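# Put phone on comic book and laptop on stand

## Task

Place the phone lying flat with all of it resting on the comic book, and put the laptop, shut, on the laptop stand with its top side facing up and one of its long edges resting against the stand's lips; at the end neither gripper may be touching the phone or the laptop.

## Robot and tools

Robot: two arms, left_arm and right_arm, each with a two-finger gripper. Left and right are arm names, not sides of the camera images. A loose object may sometimes get a brief push from outside. Anything that ends up on the floor, or is set down off the table and left, fails the task.

Frame: the scene frame has its origin at table-top height, halfway between the two arms' nominal bases; +z is up, +x points out over the table, and left_arm sits toward +y. Real bases are offset from nominal; a BASES line, if present, gives their calibrated positions. Reported end_effector_position (metres) and end_effector_quat_wxyz use this frame and can be wrong by a few cm, worse at long reach. The fingers point along the gripper's +z axis and spread along its y axis; the reported position is the spot between the pads, roughly 1 cm short of the tips.

execute_actions(actions, cameras): actions is a list of up to 15 actions; each action is a list of up to 15 rows; each row is 14 numbers in [-1, 1]: dx, dy, dz, rx, ry, rz, opening for left_arm, then the same seven for right_arm, always all 14. Each row lasts one 1/30 s step; if an action has fewer than 15 rows, its final row repeats to fill 15 steps. dx..rz are offsets, not poses: a displacement from that arm's Hand target as it was when the action began, along scene axes, with rotation about the Hand target's position. Every row in an action refers back to that same start, not to the prior row; a new action or call starts from the current Hand target, so sending the same offset again moves further. Scale: 1.0 = 0.6 m or 180 degrees. rx, ry, rz form a single rotation vector. A translation longer than 1.0 may be shortened along its direction. Opening is absolute: +1 fully open (0.094 m), -1 closed. Sending six zeros re-requests the current Hand target; an empty actions list just reports state and images. cameras: omit, null or ["all"] for all; [] for none; names are cam_head_left and cam_head_right (896x504 each). A wrong name invalidates the call.

move(target, speed, blend, opening_speed, blocking, cameras): target is one 14-number row or a list of up to 15 rows, same layout and scale as above, every row an offset from the Hand targets at the move's start (not chained). The gripper goes in a straight line, turning the short way. speed: top path speed in m/s, 0.002 to 4.3, default 0.25 (rotation up to twice that in rad/s); one value or one per target. blend (m): corner rounding between listed targets, default 0. opening_speed: rate of opening change per second on the -1..+1 scale, at least 0.2; use it near its minimum when squeezing something fragile. blocking=false returns after about 0.5 s while the move keeps going. Moves last at least 0.5 s and are cut at 10 s. Paths ignore obstacles and the other arm; grippers lag and overshoot more at higher speed, particularly with an outstretched arm. Avoid paths near an arm's own base; they can flip its shoulder posture. A changed opening in a later target waits for everything to settle first. The result adds a "move:" line: done (within 10 mm and 2 degrees), off_target, moving, held, fault, plus limits such as paced (pose clipped) or held (steps withheld). done does not mean no contact.

wait(seconds 0 to 10, cameras): lets time pass with last commands held; a running move continues. stop(cameras): brakes the current move, needing some distance. zoom_image(camera, region [x0,y0,x1,y1] pixels, max 504x504, origin top-left) gives a closer look at the latest image of that camera. finished_scene(scene): the integer is the current scene number; ends it irreversibly, so call only once the goal holds steadily.

Control notes: each step the commanded orientation is limited to 40 degrees from the measured one; position wins if both can't be met. Hand target in results is the last command after clipping. Grippers often stop short of it due to friction or weight, by a cm or more; resend the gap as an offset. An arm blocked by an object keeps pushing until commanded back past its gripper. To keep a gripper as is, resend its current opening; 0 means half-closed, not "unchanged".

Gripping: grip_measured is on the command scale; with nothing held it can read up to ~2.7 mm wide. On a hard part it reads slightly narrower (or a bit wider) than the part. Full force starts about 0.05 below first-touch reading (0.11+ for small/round items). Release by commanding well above grip_measured. grip_effort_nm is motor effort (negative closing), offset and noisy, not pad force. Joint torques include gravity, have offsets and noise; torques 3 and 4 wrap at ±28 N m. Joint velocities reading "within noise" means still.

Avoid: drops, releasing moving objects, fast impacts, hard pushes, arms pressing or colliding with each other (may fail the task), closing one gripper on the other's fingers. Motor heat rises from holding loads, stretched poses or pushing at unreachable targets; MOTOR HOT appears at 85 °C, and at 100 °C the arm goes limp (OVER-TEMPERATURE FAULT) for 30-60 s or more, possibly without warning. Joint ranges (rad): waist ±2.880, shoulder 0 to 3.142, elbow 0 to 3.019 (straight 2.964), wrist pitch -1.693 to 1.571, wrist yaw ±1.571, wrist roll ±2.094.

Each tool is called after "Request:" by a JSON object that holds its "api" and its "payload", one argument or row to a line.

## Session

Request:
{"api": "execute_actions", "payload": {
  "actions": []
}}

Scene clock: 0.00 s.
left_arm: end_effector_position=(+0.5762, +0.0326, +0.2203) grip_measured=+1.000 grip_effort_nm=n/a end_effector_quat_wxyz=(+0.373, -0.189, +0.872, +0.255) | right_arm: end_effector_position=(+0.2773, -0.6663, +0.2408) grip_measured=+1.000 grip_effort_nm=n/a end_effector_quat_wxyz=(+0.133, +0.606, +0.784, +0.005)
Joint positions: left_arm=[-0.632 1.766 1.516 -1.115 -0.923 -0.928 0.094] | right_arm=[-0.891 1.408 1.311 -1.216 -0.069 0.44 0.094]
Joint velocities: within noise
Joint torques (N m): no reading
Motor temperatures (°C): left_arm=[23 26 32 24 34 24 27] | right_arm=[26 32 33 25 29 23 25]
Heat: left arm: hottest wrist yaw 34 °C; right arm: hottest elbow 33 °C.
Hand target: left_arm +0.5823, +0.0284, +0.2385; +0.386, -0.198, +0.868, +0.242 | right_arm +0.2820, -0.6720, +0.2484; +0.142, +0.605, +0.783, +0.003
Tool commands: left_gripper/opening=+1.0 right_gripper/opening=+1.0

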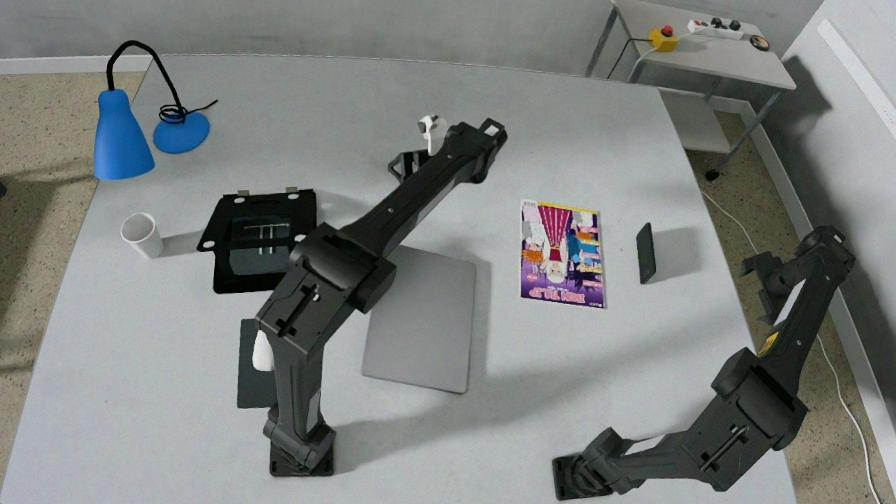

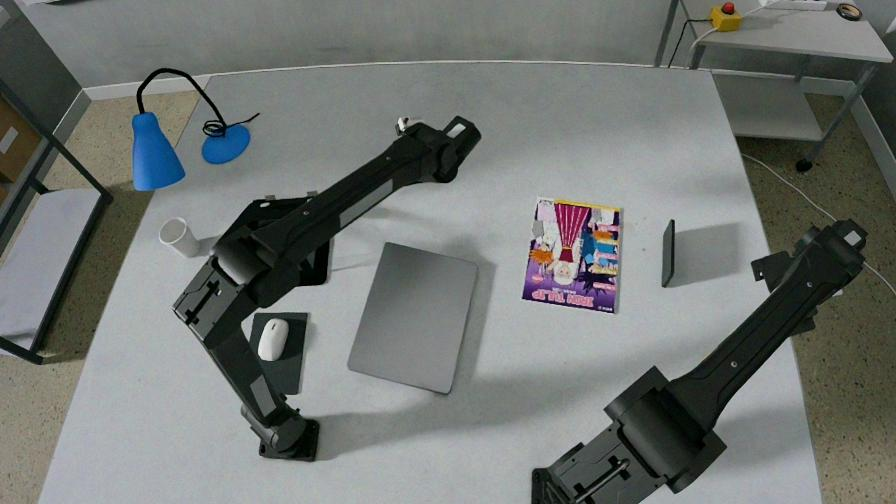

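Request:
{"api": "zoom_image", "payload": {
  "camera": "cam_head_left",
  "region": [600, 200, 700, 300]
}}

Request:
{"api": "zoom_image", "payload": {
  "camera": "cam_head_right",
  "region": [630, 200, 730, 300]
}}

Scaled by 5.040.

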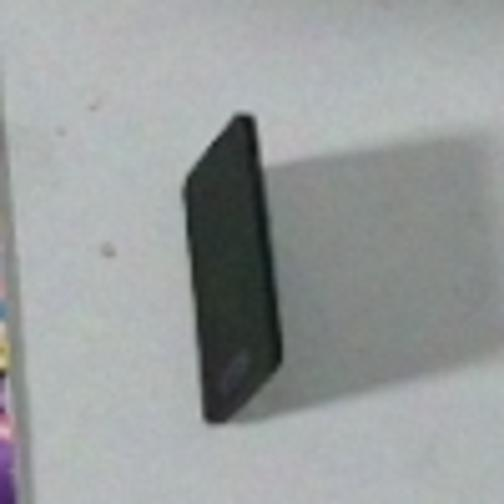

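Scaled by 5.040.

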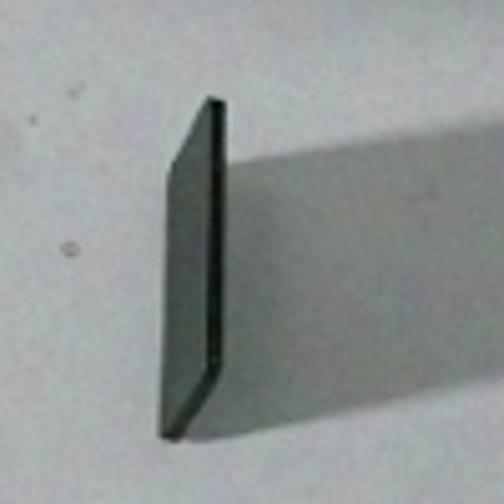

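Request:
{"api": "move", "payload": {
  "target": [
    [-0.3,0.5,0.2,-0.161,0.257,-0.132,1,0.333,0.187,-0.11,0.0043,0.0963,0.3744,1],
    [-0.47,0.87,0.1,-0.161,0.257,-0.132,1,0.333,0.187,-0.11,0.0043,0.0963,0.3744,1]
  ],
  "speed": 0.45,
  "blend": 0.05
}}

Request:
{"api": "zoom_image", "payload": {
  "camera": "cam_head_left",
  "region": [580, 180, 720, 320]
}}

Request:
{"api": "zoom_image", "payload": {
  "camera": "cam_head_right",
  "region": [610, 180, 750, 320]
}}

Request:
{"api": "zoom_image", "payload": {
  "camera": "cam_head_left",
  "region": [170, 160, 350, 320]
}}

Request:
{"api": "zoom_image", "payload": {
  "camera": "cam_head_right",
  "region": [190, 160, 370, 320]
}}

Scene clock: 22.47 s.
left_arm: end_effector_position=(+0.2908, +0.5369, +0.2736) grip_measured=+1.000 grip_effort_nm=0.017 end_effector_quat_wxyz=(-0.024, -0.002, +0.999, -0.025) | right_arm: end_effector_position=(+0.4654, -0.5537, +0.1779) grip_measured=+1.000 grip_effort_nm=-0.017 end_effector_quat_wxyz=(-0.007, +0.071, +0.997, +0.003)
Joint positions: left_arm=[0.818 1.409 1.419 -1.65 -0.003 0.842 0.094] | right_arm=[-0.464 1.81 1.656 -1.432 0 -0.316 0.094]
Joint velocities: within noise
Joint torques (N m): left_arm=[-1.08 -12.86 15.8 0.31 0.17 0.1] | right_arm=[0.67 -18.73 12.88 -0.21 0.07 0.09]
Motor temperatures (°C): left_arm=[23 28 35 24 33 23 27] | right_arm=[26 34 39 25 28 23 25]
Heat: left arm: hottest elbow 35 °C; right arm: hottest elbow 39 °C.
Hand target: left_arm +0.3004, +0.5505, +0.2985; +0.001, +0.000, +1.000, +0.000 | right_arm +0.4818, -0.5598, +0.1825; +0.000, +0.066, +0.998, -0.001
Off the commanded pose: left_arm 0.030 m, 4 deg | right_arm 0.018 m, 1 deg.
move: off_target (left_arm, right_arm)

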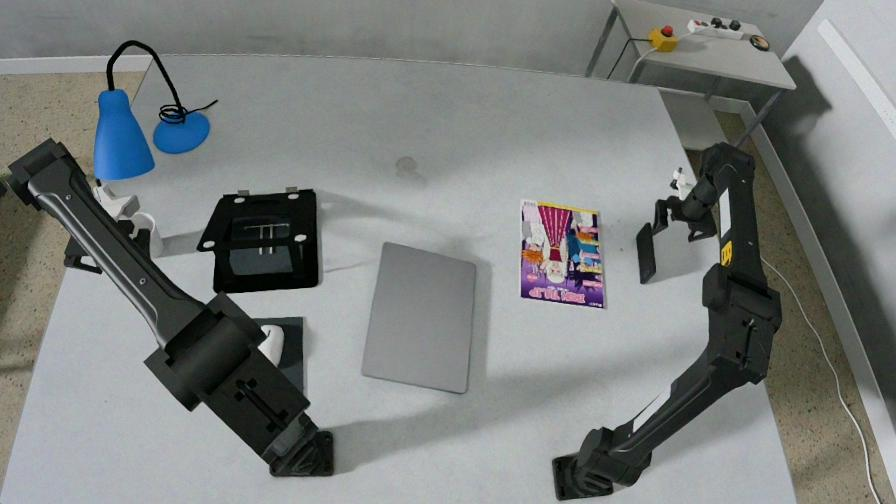

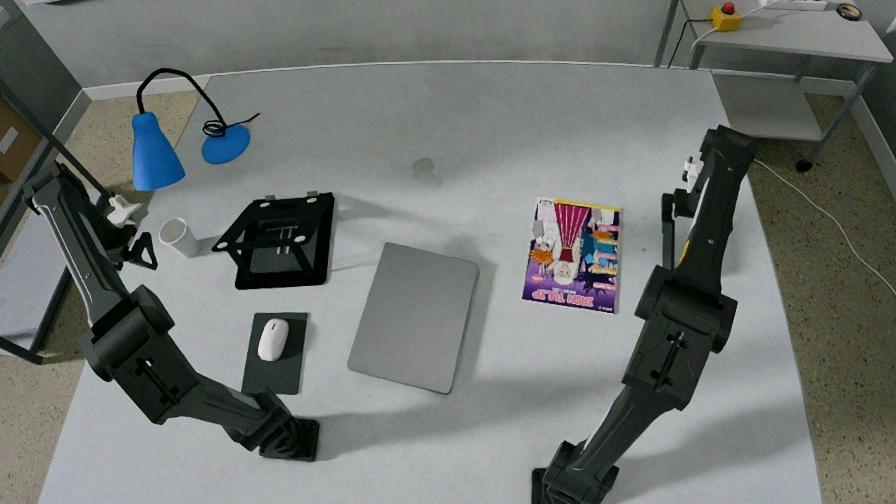

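Scaled by 3.600.

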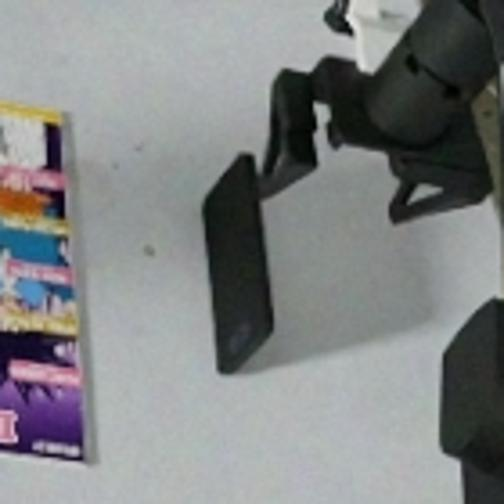

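Scaled by 3.600.

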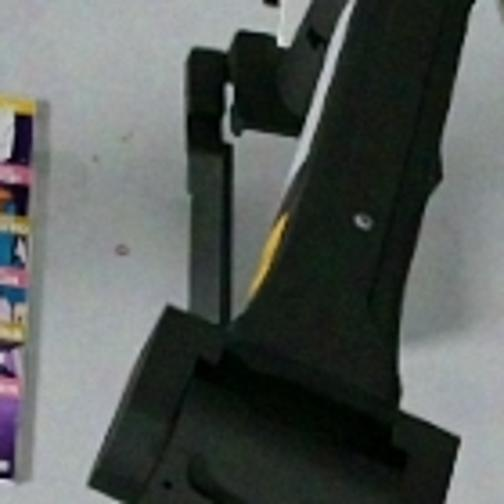

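Scaled by 2.800.

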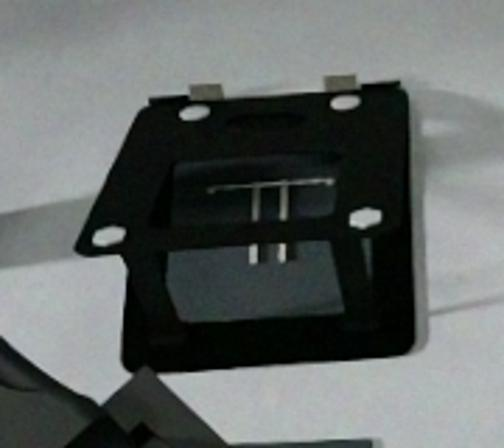

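Scaled by 2.800.

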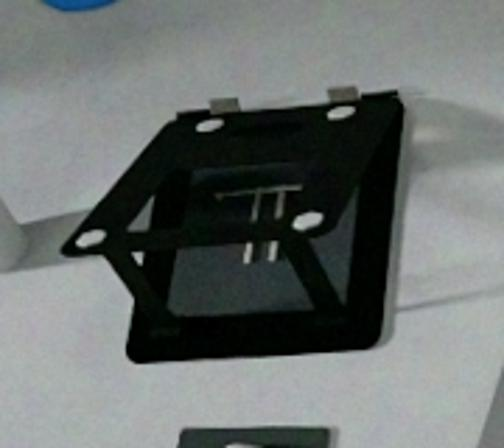

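Request:
{"api": "move", "payload": {
  "target": [
    [0,0,0,0,0,0,1,0,0.013,-0.1,0,0,0,1],
    [0,0,0,0,0,0,1,0,0.013,-0.225,0,0,0,1],
    [0,0,0,0,0,0,0.3,0,0.013,-0.225,0,0,0,-1]
  ],
  "speed": [0.25,0.15,0.1],
  "opening_speed": 0.8
}}

Request:
{"api": "zoom_image", "payload": {
  "camera": "cam_head_left",
  "region": [580, 180, 720, 320]
}}

Scene clock: 30.23 s.
left_arm: end_effector_position=(+0.2908, +0.5369, +0.2736) grip_measured=+0.302 grip_effort_nm=-0.081 end_effector_quat_wxyz=(-0.024, -0.002, +0.999, -0.025) | right_arm: end_effector_position=(+0.4812, -0.5586, +0.0667) grip_measured=-0.846 grip_effort_nm=-1.023 end_effector_quat_wxyz=(+0.012, +0.069, +0.998, -0.005)
Joint positions: left_arm=[0.818 1.409 1.419 -1.65 -0.003 0.843 0.061] | right_arm=[-0.459 1.908 1.496 -1.133 0 -0.316 0.007]
Joint velocities: within noise
Joint torques (N m): left_arm=[-0.91 -13.1 15.79 0.36 0.14 0.13] | right_arm=[1.26 -19.78 7.41 0.58 0.09 0.2]
Motor temperatures (°C): left_arm=[23 28 37 24 33 23 27] | right_arm=[26 34 39 25 28 23 25]
Heat: left arm: hottest elbow 37 °C; right arm: hottest elbow 39 °C.
Hand target: left_arm +0.3003, +0.5505, +0.2985; +0.001, +0.000, +1.000, +0.000 | right_arm +0.4818, -0.5520, +0.0474; -0.001, +0.066, +0.998, -0.001
Off the commanded pose: left_arm 0.030 m, 4 deg | right_arm 0.020 m, 2 deg.
move: off_target (left_arm, right_arm); target 3's new opening was sent with left_arm's hand 0.030 m and 4 deg from that target

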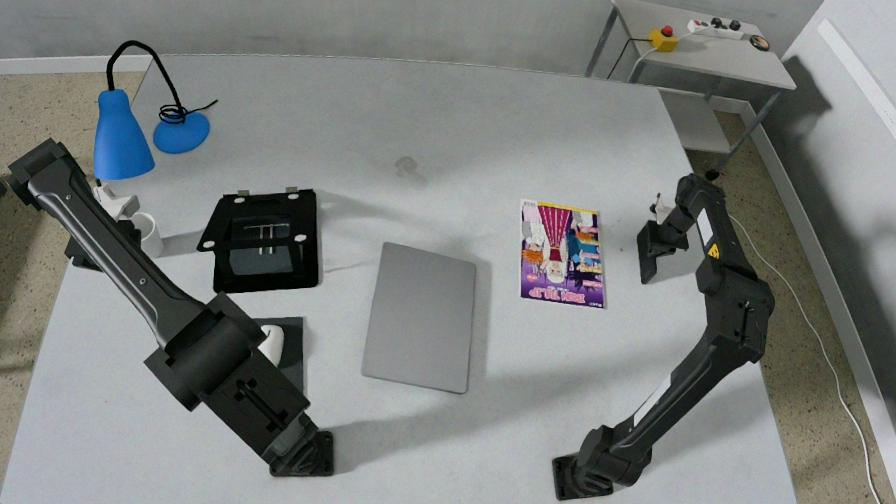

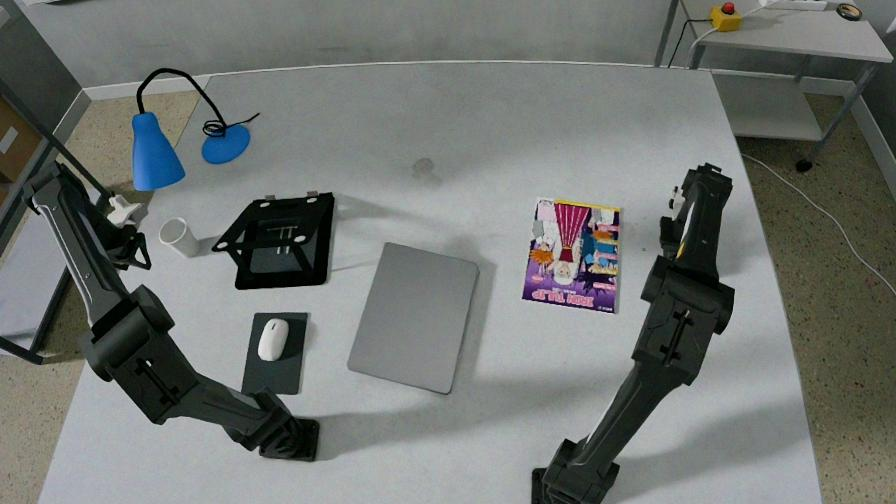

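Scaled by 3.600.

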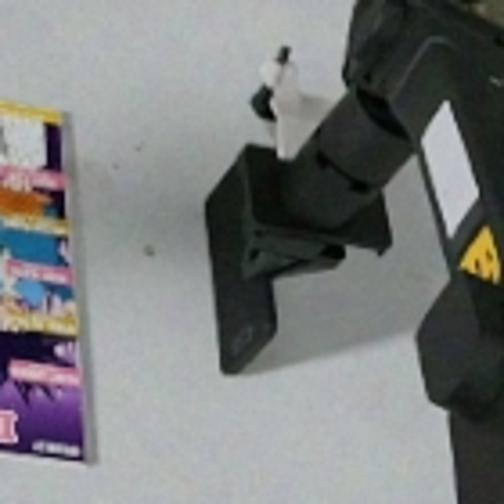

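Request:
{"api": "move", "payload": {
  "target": [
    [0.1,-0.15,0,0,0,-0.2,0.3,0,0,0.2,0,0,0,-1],
    [0.216,-0.381,-0.064,0,0,-0.455,0.3,0.047,0.333,0.2,-0.331,-0.004,0.0966,-1]
  ],
  "speed": 0.3,
  "blend": 0.04
}}

Request:
{"api": "zoom_image", "payload": {
  "camera": "cam_head_right",
  "region": [490, 160, 670, 340]
}}

Request:
{"api": "zoom_image", "payload": {
  "camera": "cam_head_right",
  "region": [170, 160, 350, 320]
}}

Request:
{"api": "zoom_image", "payload": {
  "camera": "cam_head_left",
  "region": [170, 160, 350, 320]
}}

Scene clock: 45.03 s.
left_arm: end_effector_position=(+0.4267, +0.3260, +0.2672) grip_measured=+0.302 grip_effort_nm=-0.085 end_effector_quat_wxyz=(+0.002, +0.647, +0.762, +0.003) | right_arm: end_effector_position=(+0.5095, -0.3531, +0.1739) grip_measured=-0.846 grip_effort_nm=-1.038 end_effector_quat_wxyz=(+0.045, -0.085, +0.867, -0.490)
Joint positions: left_arm=[0.179 1.391 1.385 -1.558 -0.001 1.616 0.061] | right_arm=[0.19 1.787 1.386 -1.179 1.028 0.005 0.007]
Joint velocities: within noise
Joint torques (N m): left_arm=[-2.32 -11.69 9.39 0.72 0.19 0.15] | right_arm=[0.62 -18.14 8.25 -0.2 0.88 0.31]
Motor temperatures (°C): left_arm=[23 27 39 24 33 23 27] | right_arm=[26 36 39 25 28 23 26]
Heat: left arm: hottest elbow 39 °C; right arm: hottest elbow 39 °C.
Hand target: left_arm +0.4299, +0.3217, +0.2603; +0.001, +0.655, +0.755, +0.000 | right_arm +0.5100, -0.3521, +0.1675; +0.038, -0.088, +0.864, -0.494
Off the commanded pose: left_arm 0.009 m, 1 deg | right_arm 0.007 m, 1 deg.
move: done

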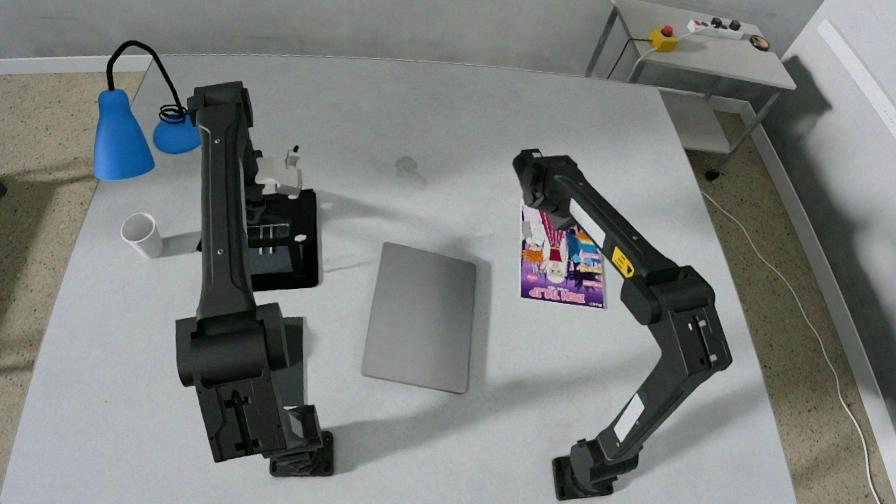

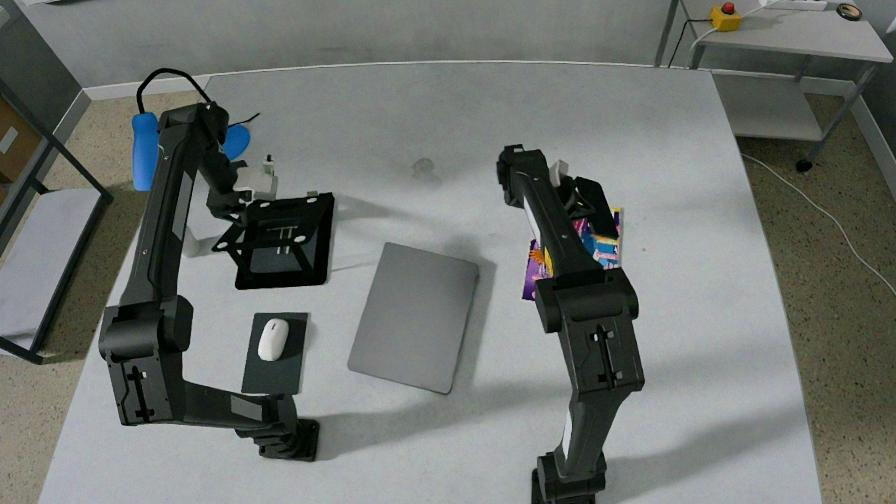

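Scaled by 2.800.

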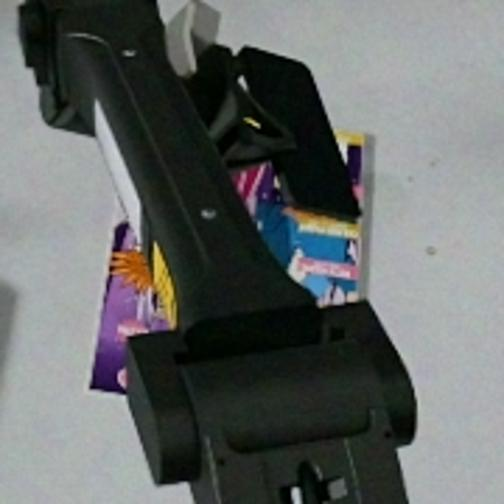

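Scaled by 2.800.

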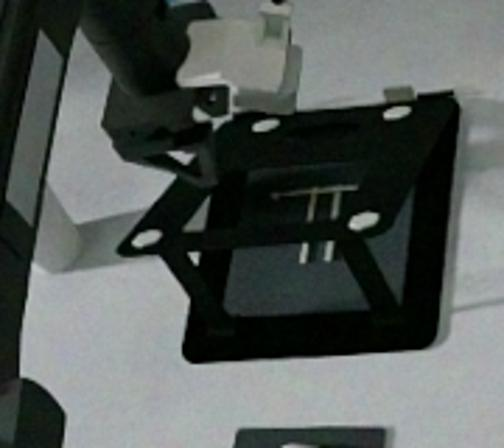

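Scaled by 2.800.

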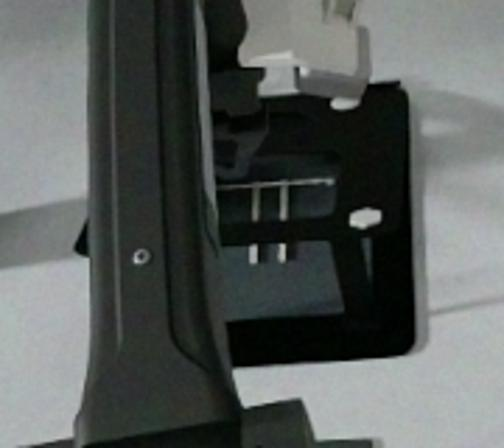

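Request:
{"api": "move", "payload": {
  "target": [
    [0,0.033,-0.1,0,0,0,0.3,-0.017,0.002,-0.21,0,0,0,-1],
    [0,0.033,-0.183,0,0,0,0.3,-0.017,0.006,-0.223,-0.027,-0.006,0,-1],
    [0,0.033,-0.183,0,0,0,0.3,-0.017,0.011,-0.248,-0.043,-0.01,0,-1],
    [0,0.033,-0.183,0,0,0,0.3,-0.017,0.016,-0.256,-0.083,-0.018,0,-1],
    [0,0.033,-0.183,0,0,0,0.3,-0.017,0.011,-0.244,-0.083,-0.018,0,-0.6]
  ],
  "speed": [0.15,0.07,0.06,0.06,0.06],
  "opening_speed": 0.4
}}

Request:
{"api": "zoom_image", "payload": {
  "camera": "cam_head_right",
  "region": [500, 180, 640, 320]
}}

Request:
{"api": "zoom_image", "payload": {
  "camera": "cam_head_right",
  "region": [190, 190, 310, 310]
}}

Request:
{"api": "zoom_image", "payload": {
  "camera": "cam_head_left",
  "region": [170, 160, 350, 320]
}}

Scene clock: 70.23 s.
left_arm: end_effector_position=(+0.4309, +0.3367, +0.1563) grip_measured=+0.302 grip_effort_nm=-0.085 end_effector_quat_wxyz=(+0.001, +0.657, +0.754, +0.002) | right_arm: end_effector_position=(+0.4936, -0.3508, +0.0351) grip_measured=-0.602 grip_effort_nm=0.056 end_effector_quat_wxyz=(+0.059, -0.069, +0.793, -0.602)
Joint positions: left_arm=[0.203 1.453 1.155 -1.268 -0.001 1.664 0.061] | right_arm=[0.237 2.064 1.247 -0.963 1.294 0.228 0.019]
Joint velocities: within noise
Joint torques (N m): left_arm=[-0.91 -11.99 8.79 0.61 0.12 0.1] | right_arm=[0.91 -17.85 7.71 -0.53 0.69 0.26]
Motor temperatures (°C): left_arm=[23 27 37 24 32 23 27] | right_arm=[26 37 38 25 28 23 27]
Heat: left arm: hottest elbow 37 °C; right arm: hottest elbow 38 °C.
Hand target: left_arm +0.4299, +0.3416, +0.1504; +0.001, +0.655, +0.755, -0.001 | right_arm +0.4999, -0.3456, +0.0211; +0.051, -0.078, +0.791, -0.604
Off the commanded pose: left_arm 0.008 m, 0 deg | right_arm 0.016 m, 1 deg.
move: off_target (right_arm); target 5's new opening was sent with right_arm's hand 0.016 m and 1 deg from that target

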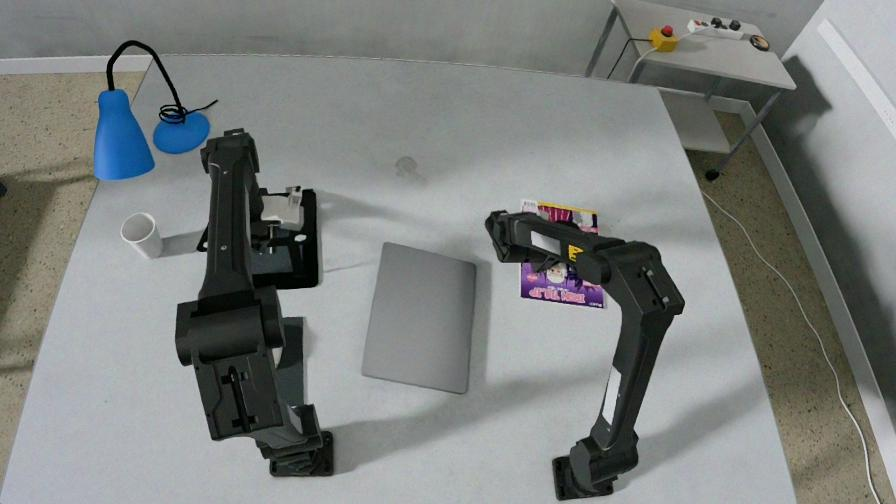

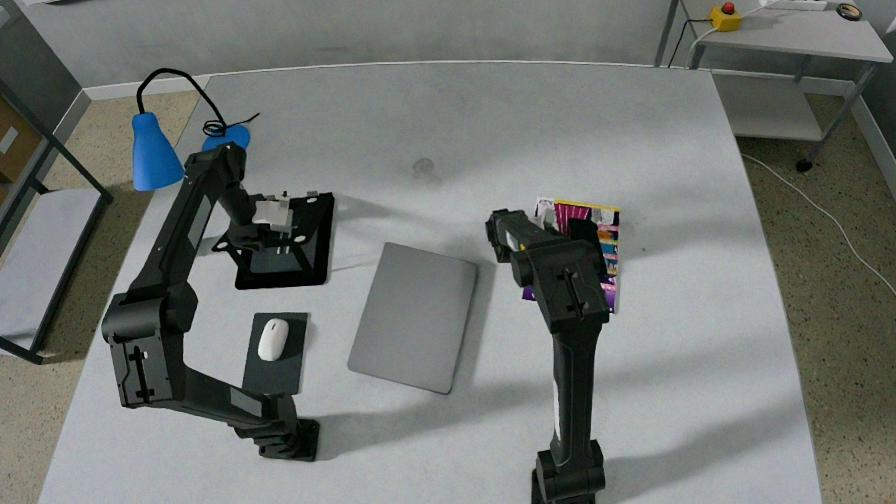

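Scaled by 3.600.

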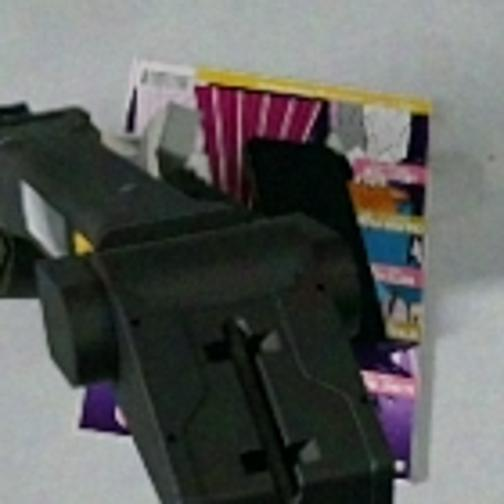

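Scaled by 4.200.

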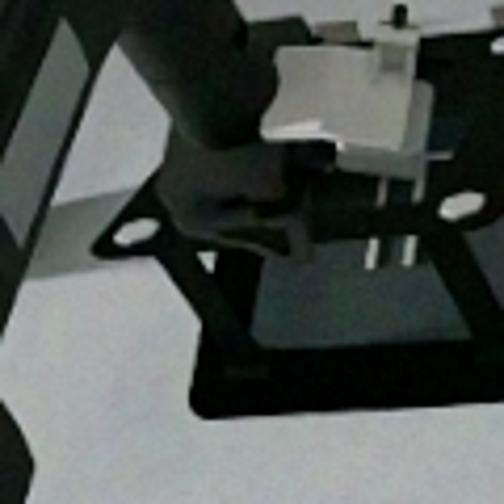

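Scaled by 2.800.

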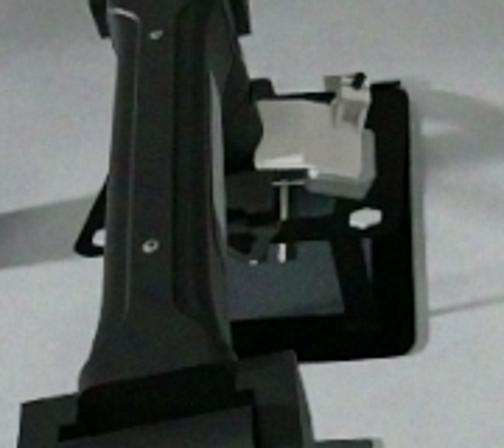

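Request:
{"api": "move", "payload": {
  "target": [
    [0,0,-0.055,0,0,0,0.3,-0.03,0.12,0.01,0,0,0,-0.6],
    [0,0,-0.06,0,0,0,-0.55,-0.03,0.14,0.25,0,0,0,-1],
    [0.125,0.01,-0.04,0,0,0,-0.55,-0.05,-0.1,0.3,0.40,0.09,0,-1]
  ],
  "speed": [0.1,0.3,0.15],
  "opening_speed": 0.6
}}

Request:
{"api": "zoom_image", "payload": {
  "camera": "cam_head_left",
  "region": [490, 180, 630, 320]
}}

Request:
{"api": "zoom_image", "payload": {
  "camera": "cam_head_left",
  "region": [190, 160, 490, 420]
}}

Scene clock: 90.93 s.
left_arm: end_effector_position=(+0.4837, +0.3480, +0.1221) grip_measured=-0.362 grip_effort_nm=-1.009 end_effector_quat_wxyz=(-0.003, +0.657, +0.754, -0.005) | right_arm: end_effector_position=(+0.4527, -0.3988, +0.1939) grip_measured=-0.991 grip_effort_nm=-0.486 end_effector_quat_wxyz=(-0.026, -0.112, +0.993, -0.009)
Joint positions: left_arm=[0.201 1.628 1.262 -1.216 0 1.663 0.03] | right_arm=[-0.177 1.662 1.499 -1.453 0.031 -0.396 0]
Joint velocities: within noise
Joint torques (N m): left_arm=[-2.26 -12.69 14.98 -0.25 0.08 -0.13] | right_arm=[-0.09 -16.03 12.81 -0.13 -0.04 0.1]
Motor temperatures (°C): left_arm=[23 27 37 24 32 23 27] | right_arm=[26 37 38 25 28 23 26]
Heat: left arm: hottest elbow 37 °C; right arm: hottest elbow 38 °C.
Hand target: left_arm +0.5050, +0.3475, +0.1264; +0.001, +0.655, +0.755, +0.000 | right_arm +0.4698, -0.4057, +0.2010; -0.018, -0.112, +0.993, -0.010
Off the commanded pose: left_arm 0.022 m, 1 deg | right_arm 0.020 m, 1 deg.
move: off_target (left_arm, right_arm); target 2's new opening was sent with right_arm's hand 0.013 m and 2 deg from that target

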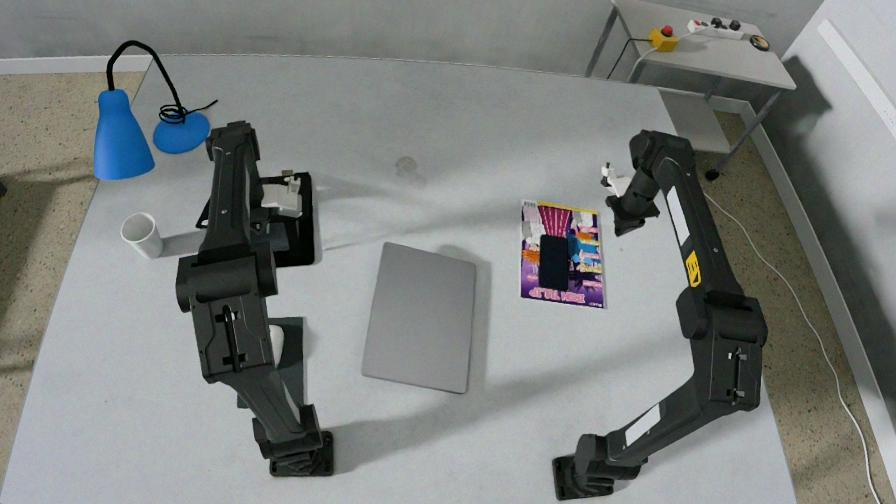

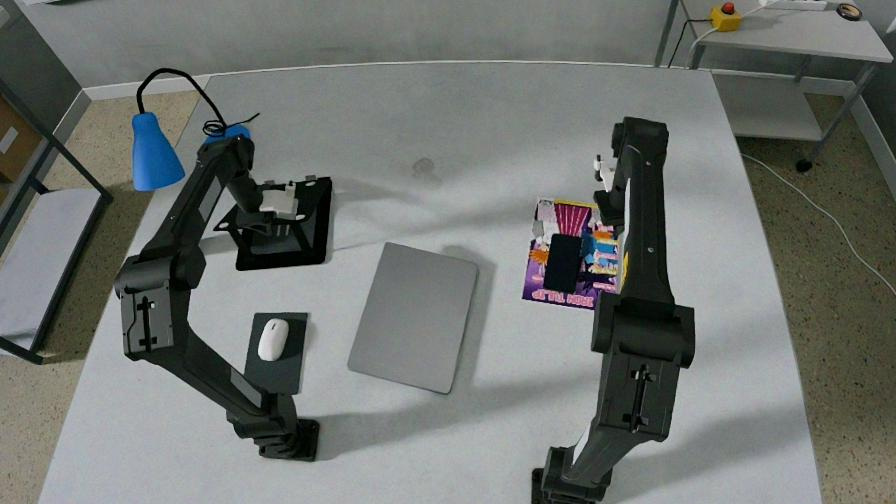

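Scaled by 3.600.

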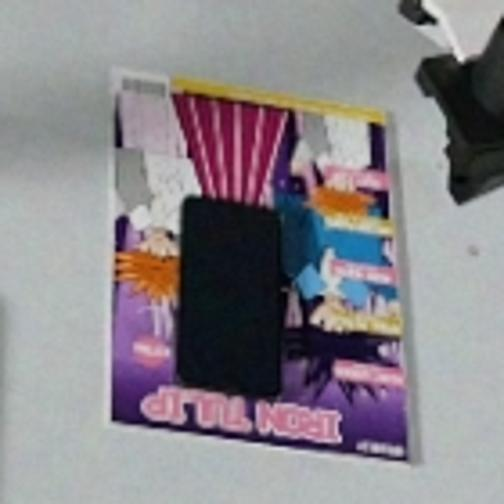

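Scaled by 1.680.

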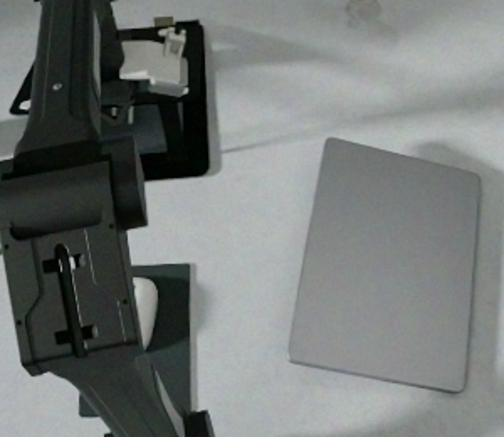

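Request:
{"api": "zoom_image", "payload": {
  "camera": "cam_head_left",
  "region": [350, 350, 480, 410]
}}

Request:
{"api": "zoom_image", "payload": {
  "camera": "cam_head_left",
  "region": [430, 240, 510, 410]
}}

Request:
{"api": "zoom_image", "payload": {
  "camera": "cam_head_right",
  "region": [335, 230, 495, 405]
}}

Scaled by 3.877.

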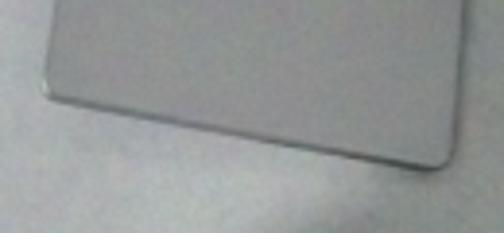

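Scaled by 2.965.

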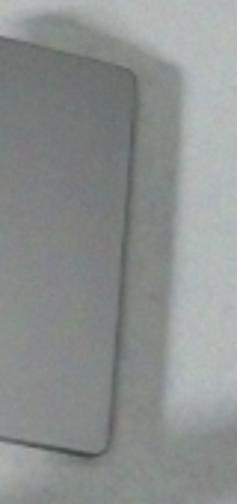

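Scaled by 2.880.

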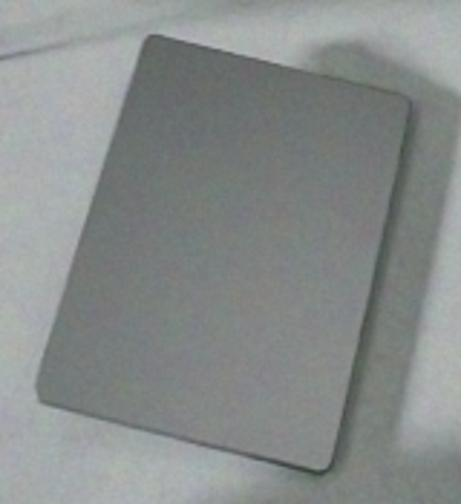

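Request:
{"api": "move", "payload": {
  "target": [
    [0,0,0,0,0,0,-0.55,-0.066,0.409,-0.168,0,0,0,-1],
    [0,0,0,0,0,0,-0.55,-0.066,0.409,-0.325,0,0,0,-1],
    [0,0,0,0,0,0,-0.55,-0.073,0.448,-0.325,0,0,0,-1],
    [0,0,0,0,0,0,-0.55,-0.006,0.553,-0.325,0,0,0,-1],
    [0,0,0,0,0,0,-0.55,0.027,0.668,-0.325,0,0,0,-1]
  ],
  "speed": [0.3,0.15,0.1,0.12,0.12],
  "blend": [0,0,0,0.02,0]
}}

Request:
{"api": "zoom_image", "payload": {
  "camera": "cam_head_left",
  "region": [300, 200, 540, 420]
}}

Scene clock: 114.13 s.
left_arm: end_effector_position=(+0.4836, +0.3480, +0.1221) grip_measured=-0.362 grip_effort_nm=-1.009 end_effector_quat_wxyz=(-0.004, +0.657, +0.754, -0.005) | right_arm: end_effector_position=(+0.4791, -0.0225, +0.0154) grip_measured=-0.991 grip_effort_nm=-0.486 end_effector_quat_wxyz=(-0.014, -0.108, +0.994, -0.012)
Joint positions: left_arm=[0.201 1.628 1.262 -1.216 0 1.663 0.03] | right_arm=[0.513 2.04 1.559 -1.126 0.011 0.302 0]
Joint velocities: within noise
Joint torques (N m): left_arm=[-2.2 -12.57 14.75 -0.29 0.15 -0.08] | right_arm=[1.67 -19.78 11.47 -0.1 -0.22 0.23]
Motor temperatures (°C): left_arm=[23 27 40 24 31 23 28] | right_arm=[26 37 41 25 27 23 26]
Heat: left arm: hottest elbow 40 °C; right arm: hottest elbow 41 °C.
Hand target: left_arm +0.5049, +0.3474, +0.1264; +0.001, +0.655, +0.755, -0.001 | right_arm +0.4862, -0.0048, +0.0063; -0.018, -0.112, +0.994, -0.010
Off the commanded pose: left_arm 0.022 m, 1 deg | right_arm 0.021 m, 1 deg.
move: off_target (left_arm, right_arm)

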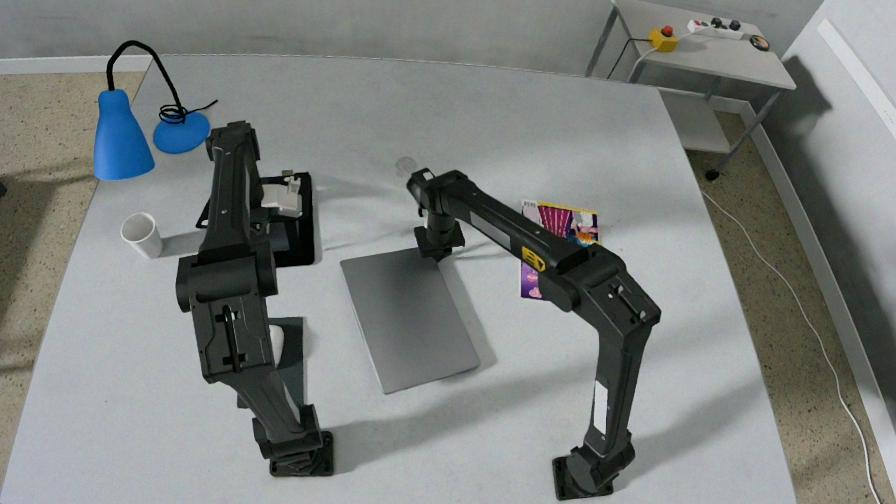

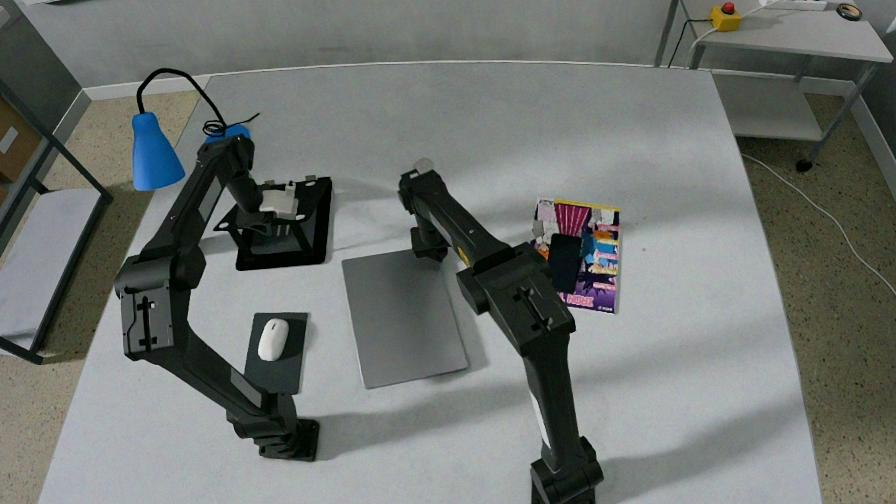

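Scaled by 2.100.

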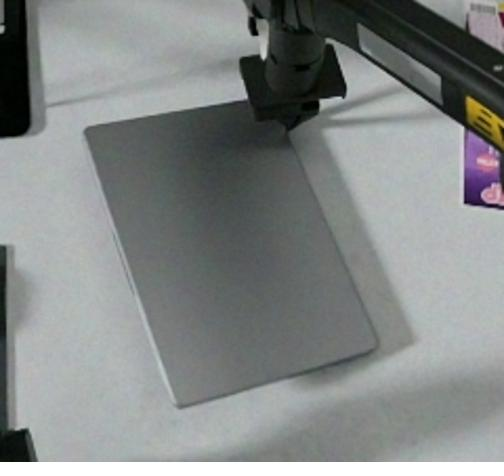

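Request:
{"api": "move", "payload": {
  "target": [
    [0,0,0,0,0,0,-0.55,0.01,0.085,0,0,0,0,-1],
    [0,0,0,0,0,0,-0.55,0,0.175,0,0,0,0,-1],
    [0,0,0,0,0,0,-0.55,-0.034,0.258,0,0,0,0,-1],
    [0,0,0,0,0,0,-0.55,-0.087,0.331,0,0,0,0,-1]
  ],
  "speed": 0.12,
  "blend": 0.02
}}

Request:
{"api": "zoom_image", "payload": {
  "camera": "cam_head_left",
  "region": [260, 180, 500, 420]
}}

Scene clock: 122.30 s.
left_arm: end_effector_position=(+0.4836, +0.3480, +0.1221) grip_measured=-0.362 grip_effort_nm=-1.004 end_effector_quat_wxyz=(-0.004, +0.657, +0.754, -0.005) | right_arm: end_effector_position=(+0.4571, +0.1424, +0.0180) grip_measured=-0.991 grip_effort_nm=-0.481 end_effector_quat_wxyz=(-0.009, -0.113, +0.993, -0.009)
Joint positions: left_arm=[0.201 1.628 1.262 -1.216 0 1.663 0.03] | right_arm=[0.745 2.233 1.904 -1.267 0.003 0.523 0]
Joint velocities: within noise
Joint torques (N m): left_arm=[-2.78 -12.34 14.86 -0.21 0.11 -0.16] | right_arm=[-0.26 -27.46 8.08 0.16 0.07 0.11]
Motor temperatures (°C): left_arm=[23 27 41 24 31 23 28] | right_arm=[26 37 42 25 27 23 26]
Heat: left arm: hottest elbow 41 °C; right arm: hottest elbow 42 °C.
Hand target: left_arm +0.5049, +0.3474, +0.1264; +0.001, +0.655, +0.755, -0.001 | right_arm +0.4611, +0.1374, +0.0181; -0.009, -0.111, +0.994, -0.009 (not the last commanded pose)
Off the commanded pose: left_arm 0.022 m, 1 deg | right_arm 0.058 m, 1 deg.
move: held (right_arm; a check stopped the path), off_target (left_arm); path passed 3 of 4 targets; limits=held
pose unreachable (right arm): on one or more control steps of this call, first in action 0 (counted from 0), this arm could not follow its commanded pose, so it was not sent that pose on those steps. It may still have moved: this result reports where it is.
cause: moving toward the commanded pose would bring a part of the arm too close to another arm (this arm's wrist (the part past joint 4) and the left arm's wrist camera, along the way the arms are being sent, or toward where that arm still pushes).

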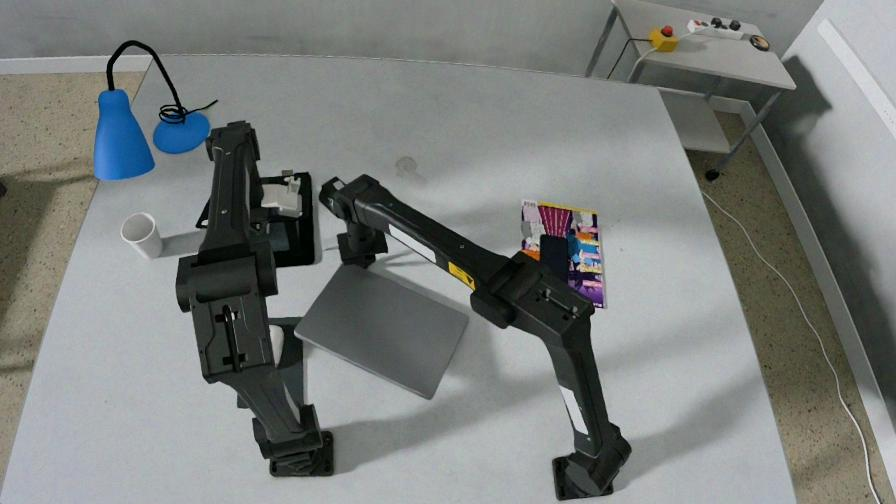

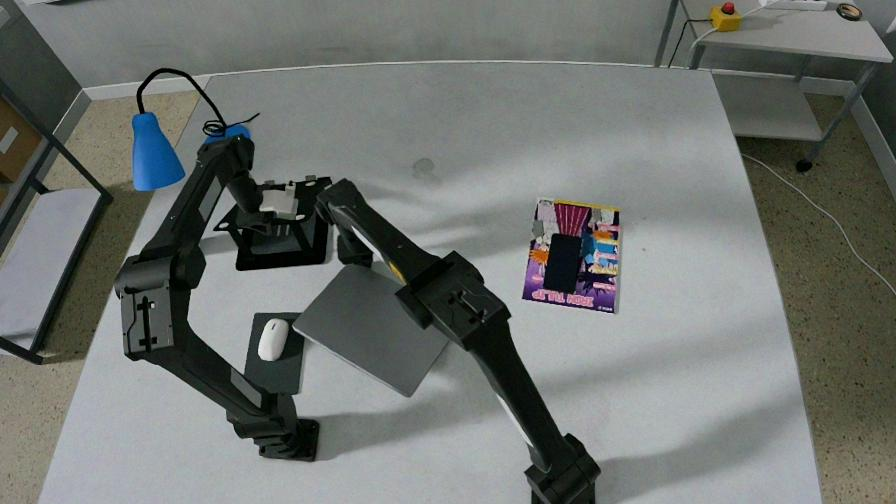

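Scaled by 2.100.

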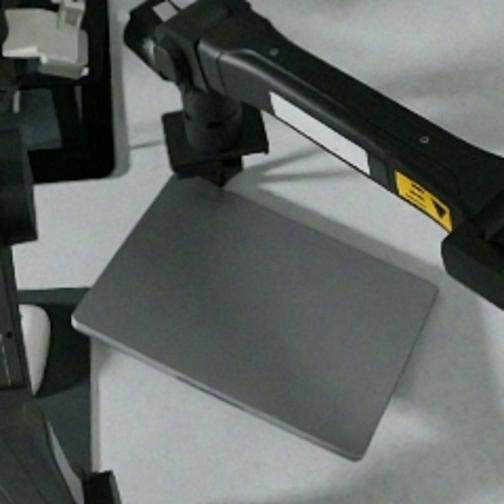

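Request:
{"api": "move", "payload": {
  "target": [0,0,0,0,0,0,-0.55,-0.125,0.03,-0.01,0,0,0,-1],
  "speed": 0.12
}}

Request:
{"api": "zoom_image", "payload": {
  "camera": "cam_head_left",
  "region": [260, 180, 500, 420]
}}

Scene clock: 128.20 s.
left_arm: end_effector_position=(+0.4836, +0.3480, +0.1221) grip_measured=-0.362 grip_effort_nm=-1.009 end_effector_quat_wxyz=(-0.004, +0.657, +0.754, -0.005) | right_arm: end_effector_position=(+0.4008, +0.1543, +0.0206) grip_measured=-0.991 grip_effort_nm=-0.481 end_effector_quat_wxyz=(+0.001, -0.108, +0.994, -0.005)
Joint positions: left_arm=[0.201 1.628 1.262 -1.216 0 1.663 0.03] | right_arm=[0.821 2.133 1.735 -1.178 0.009 0.611 0]
Joint velocities: within noise
Joint torques (N m): left_arm=[-2.2 -12.1 14.82 -0.08 0.13 -0.08] | right_arm=[1.49 -25.47 6.16 0.21 -0.23 0.24]
Motor temperatures (°C): left_arm=[23 27 41 24 31 23 28] | right_arm=[26 37 42 25 27 23 26]
Heat: left arm: hottest elbow 41 °C; right arm: hottest elbow 42 °C.
Hand target: left_arm +0.5049, +0.3474, +0.1264; +0.001, +0.655, +0.755, -0.001 | right_arm +0.3860, +0.1554, +0.0121; -0.010, -0.111, +0.994, -0.009
Off the commanded pose: left_arm 0.022 m, 1 deg | right_arm 0.017 m, 1 deg.
move: off_target (left_arm, right_arm)

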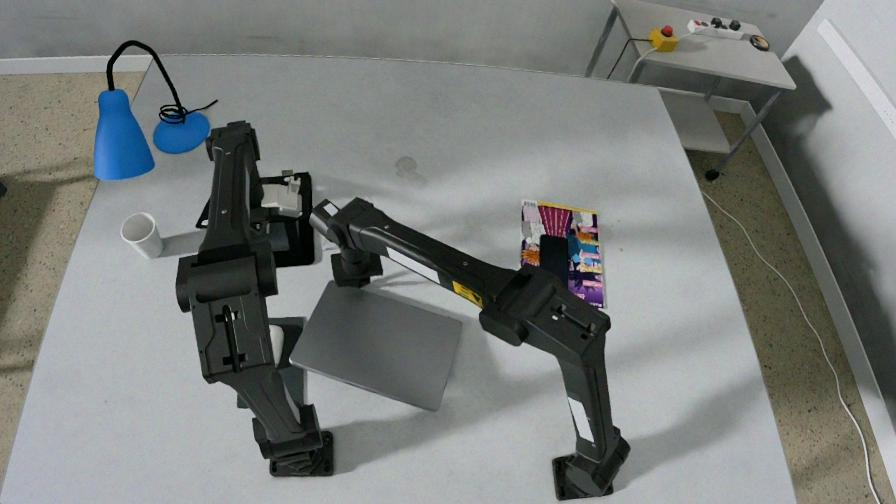

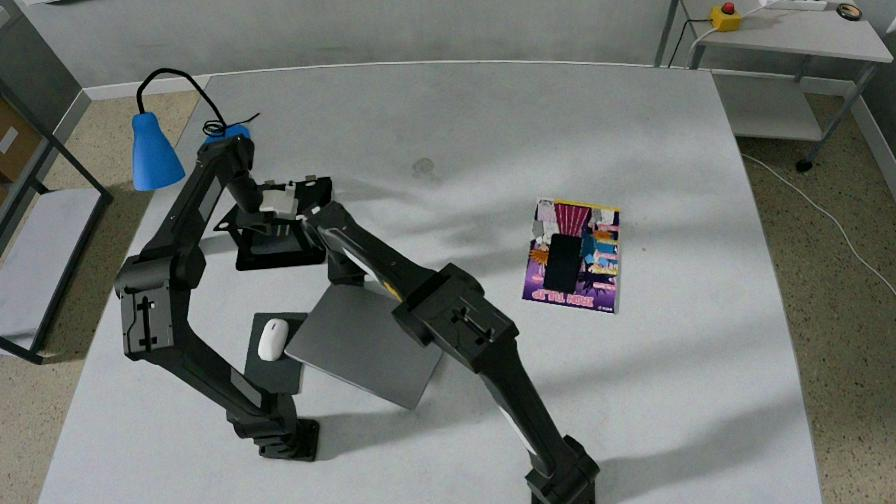

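Scaled by 2.100.

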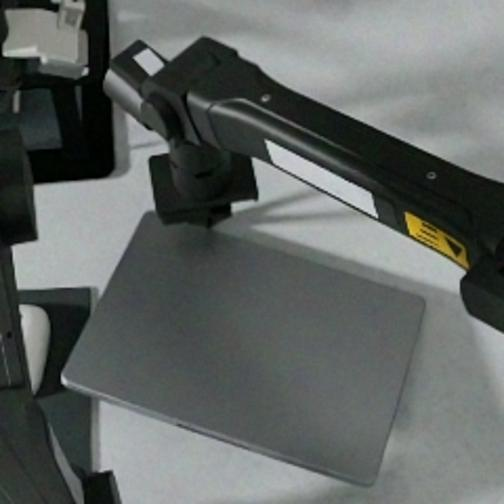

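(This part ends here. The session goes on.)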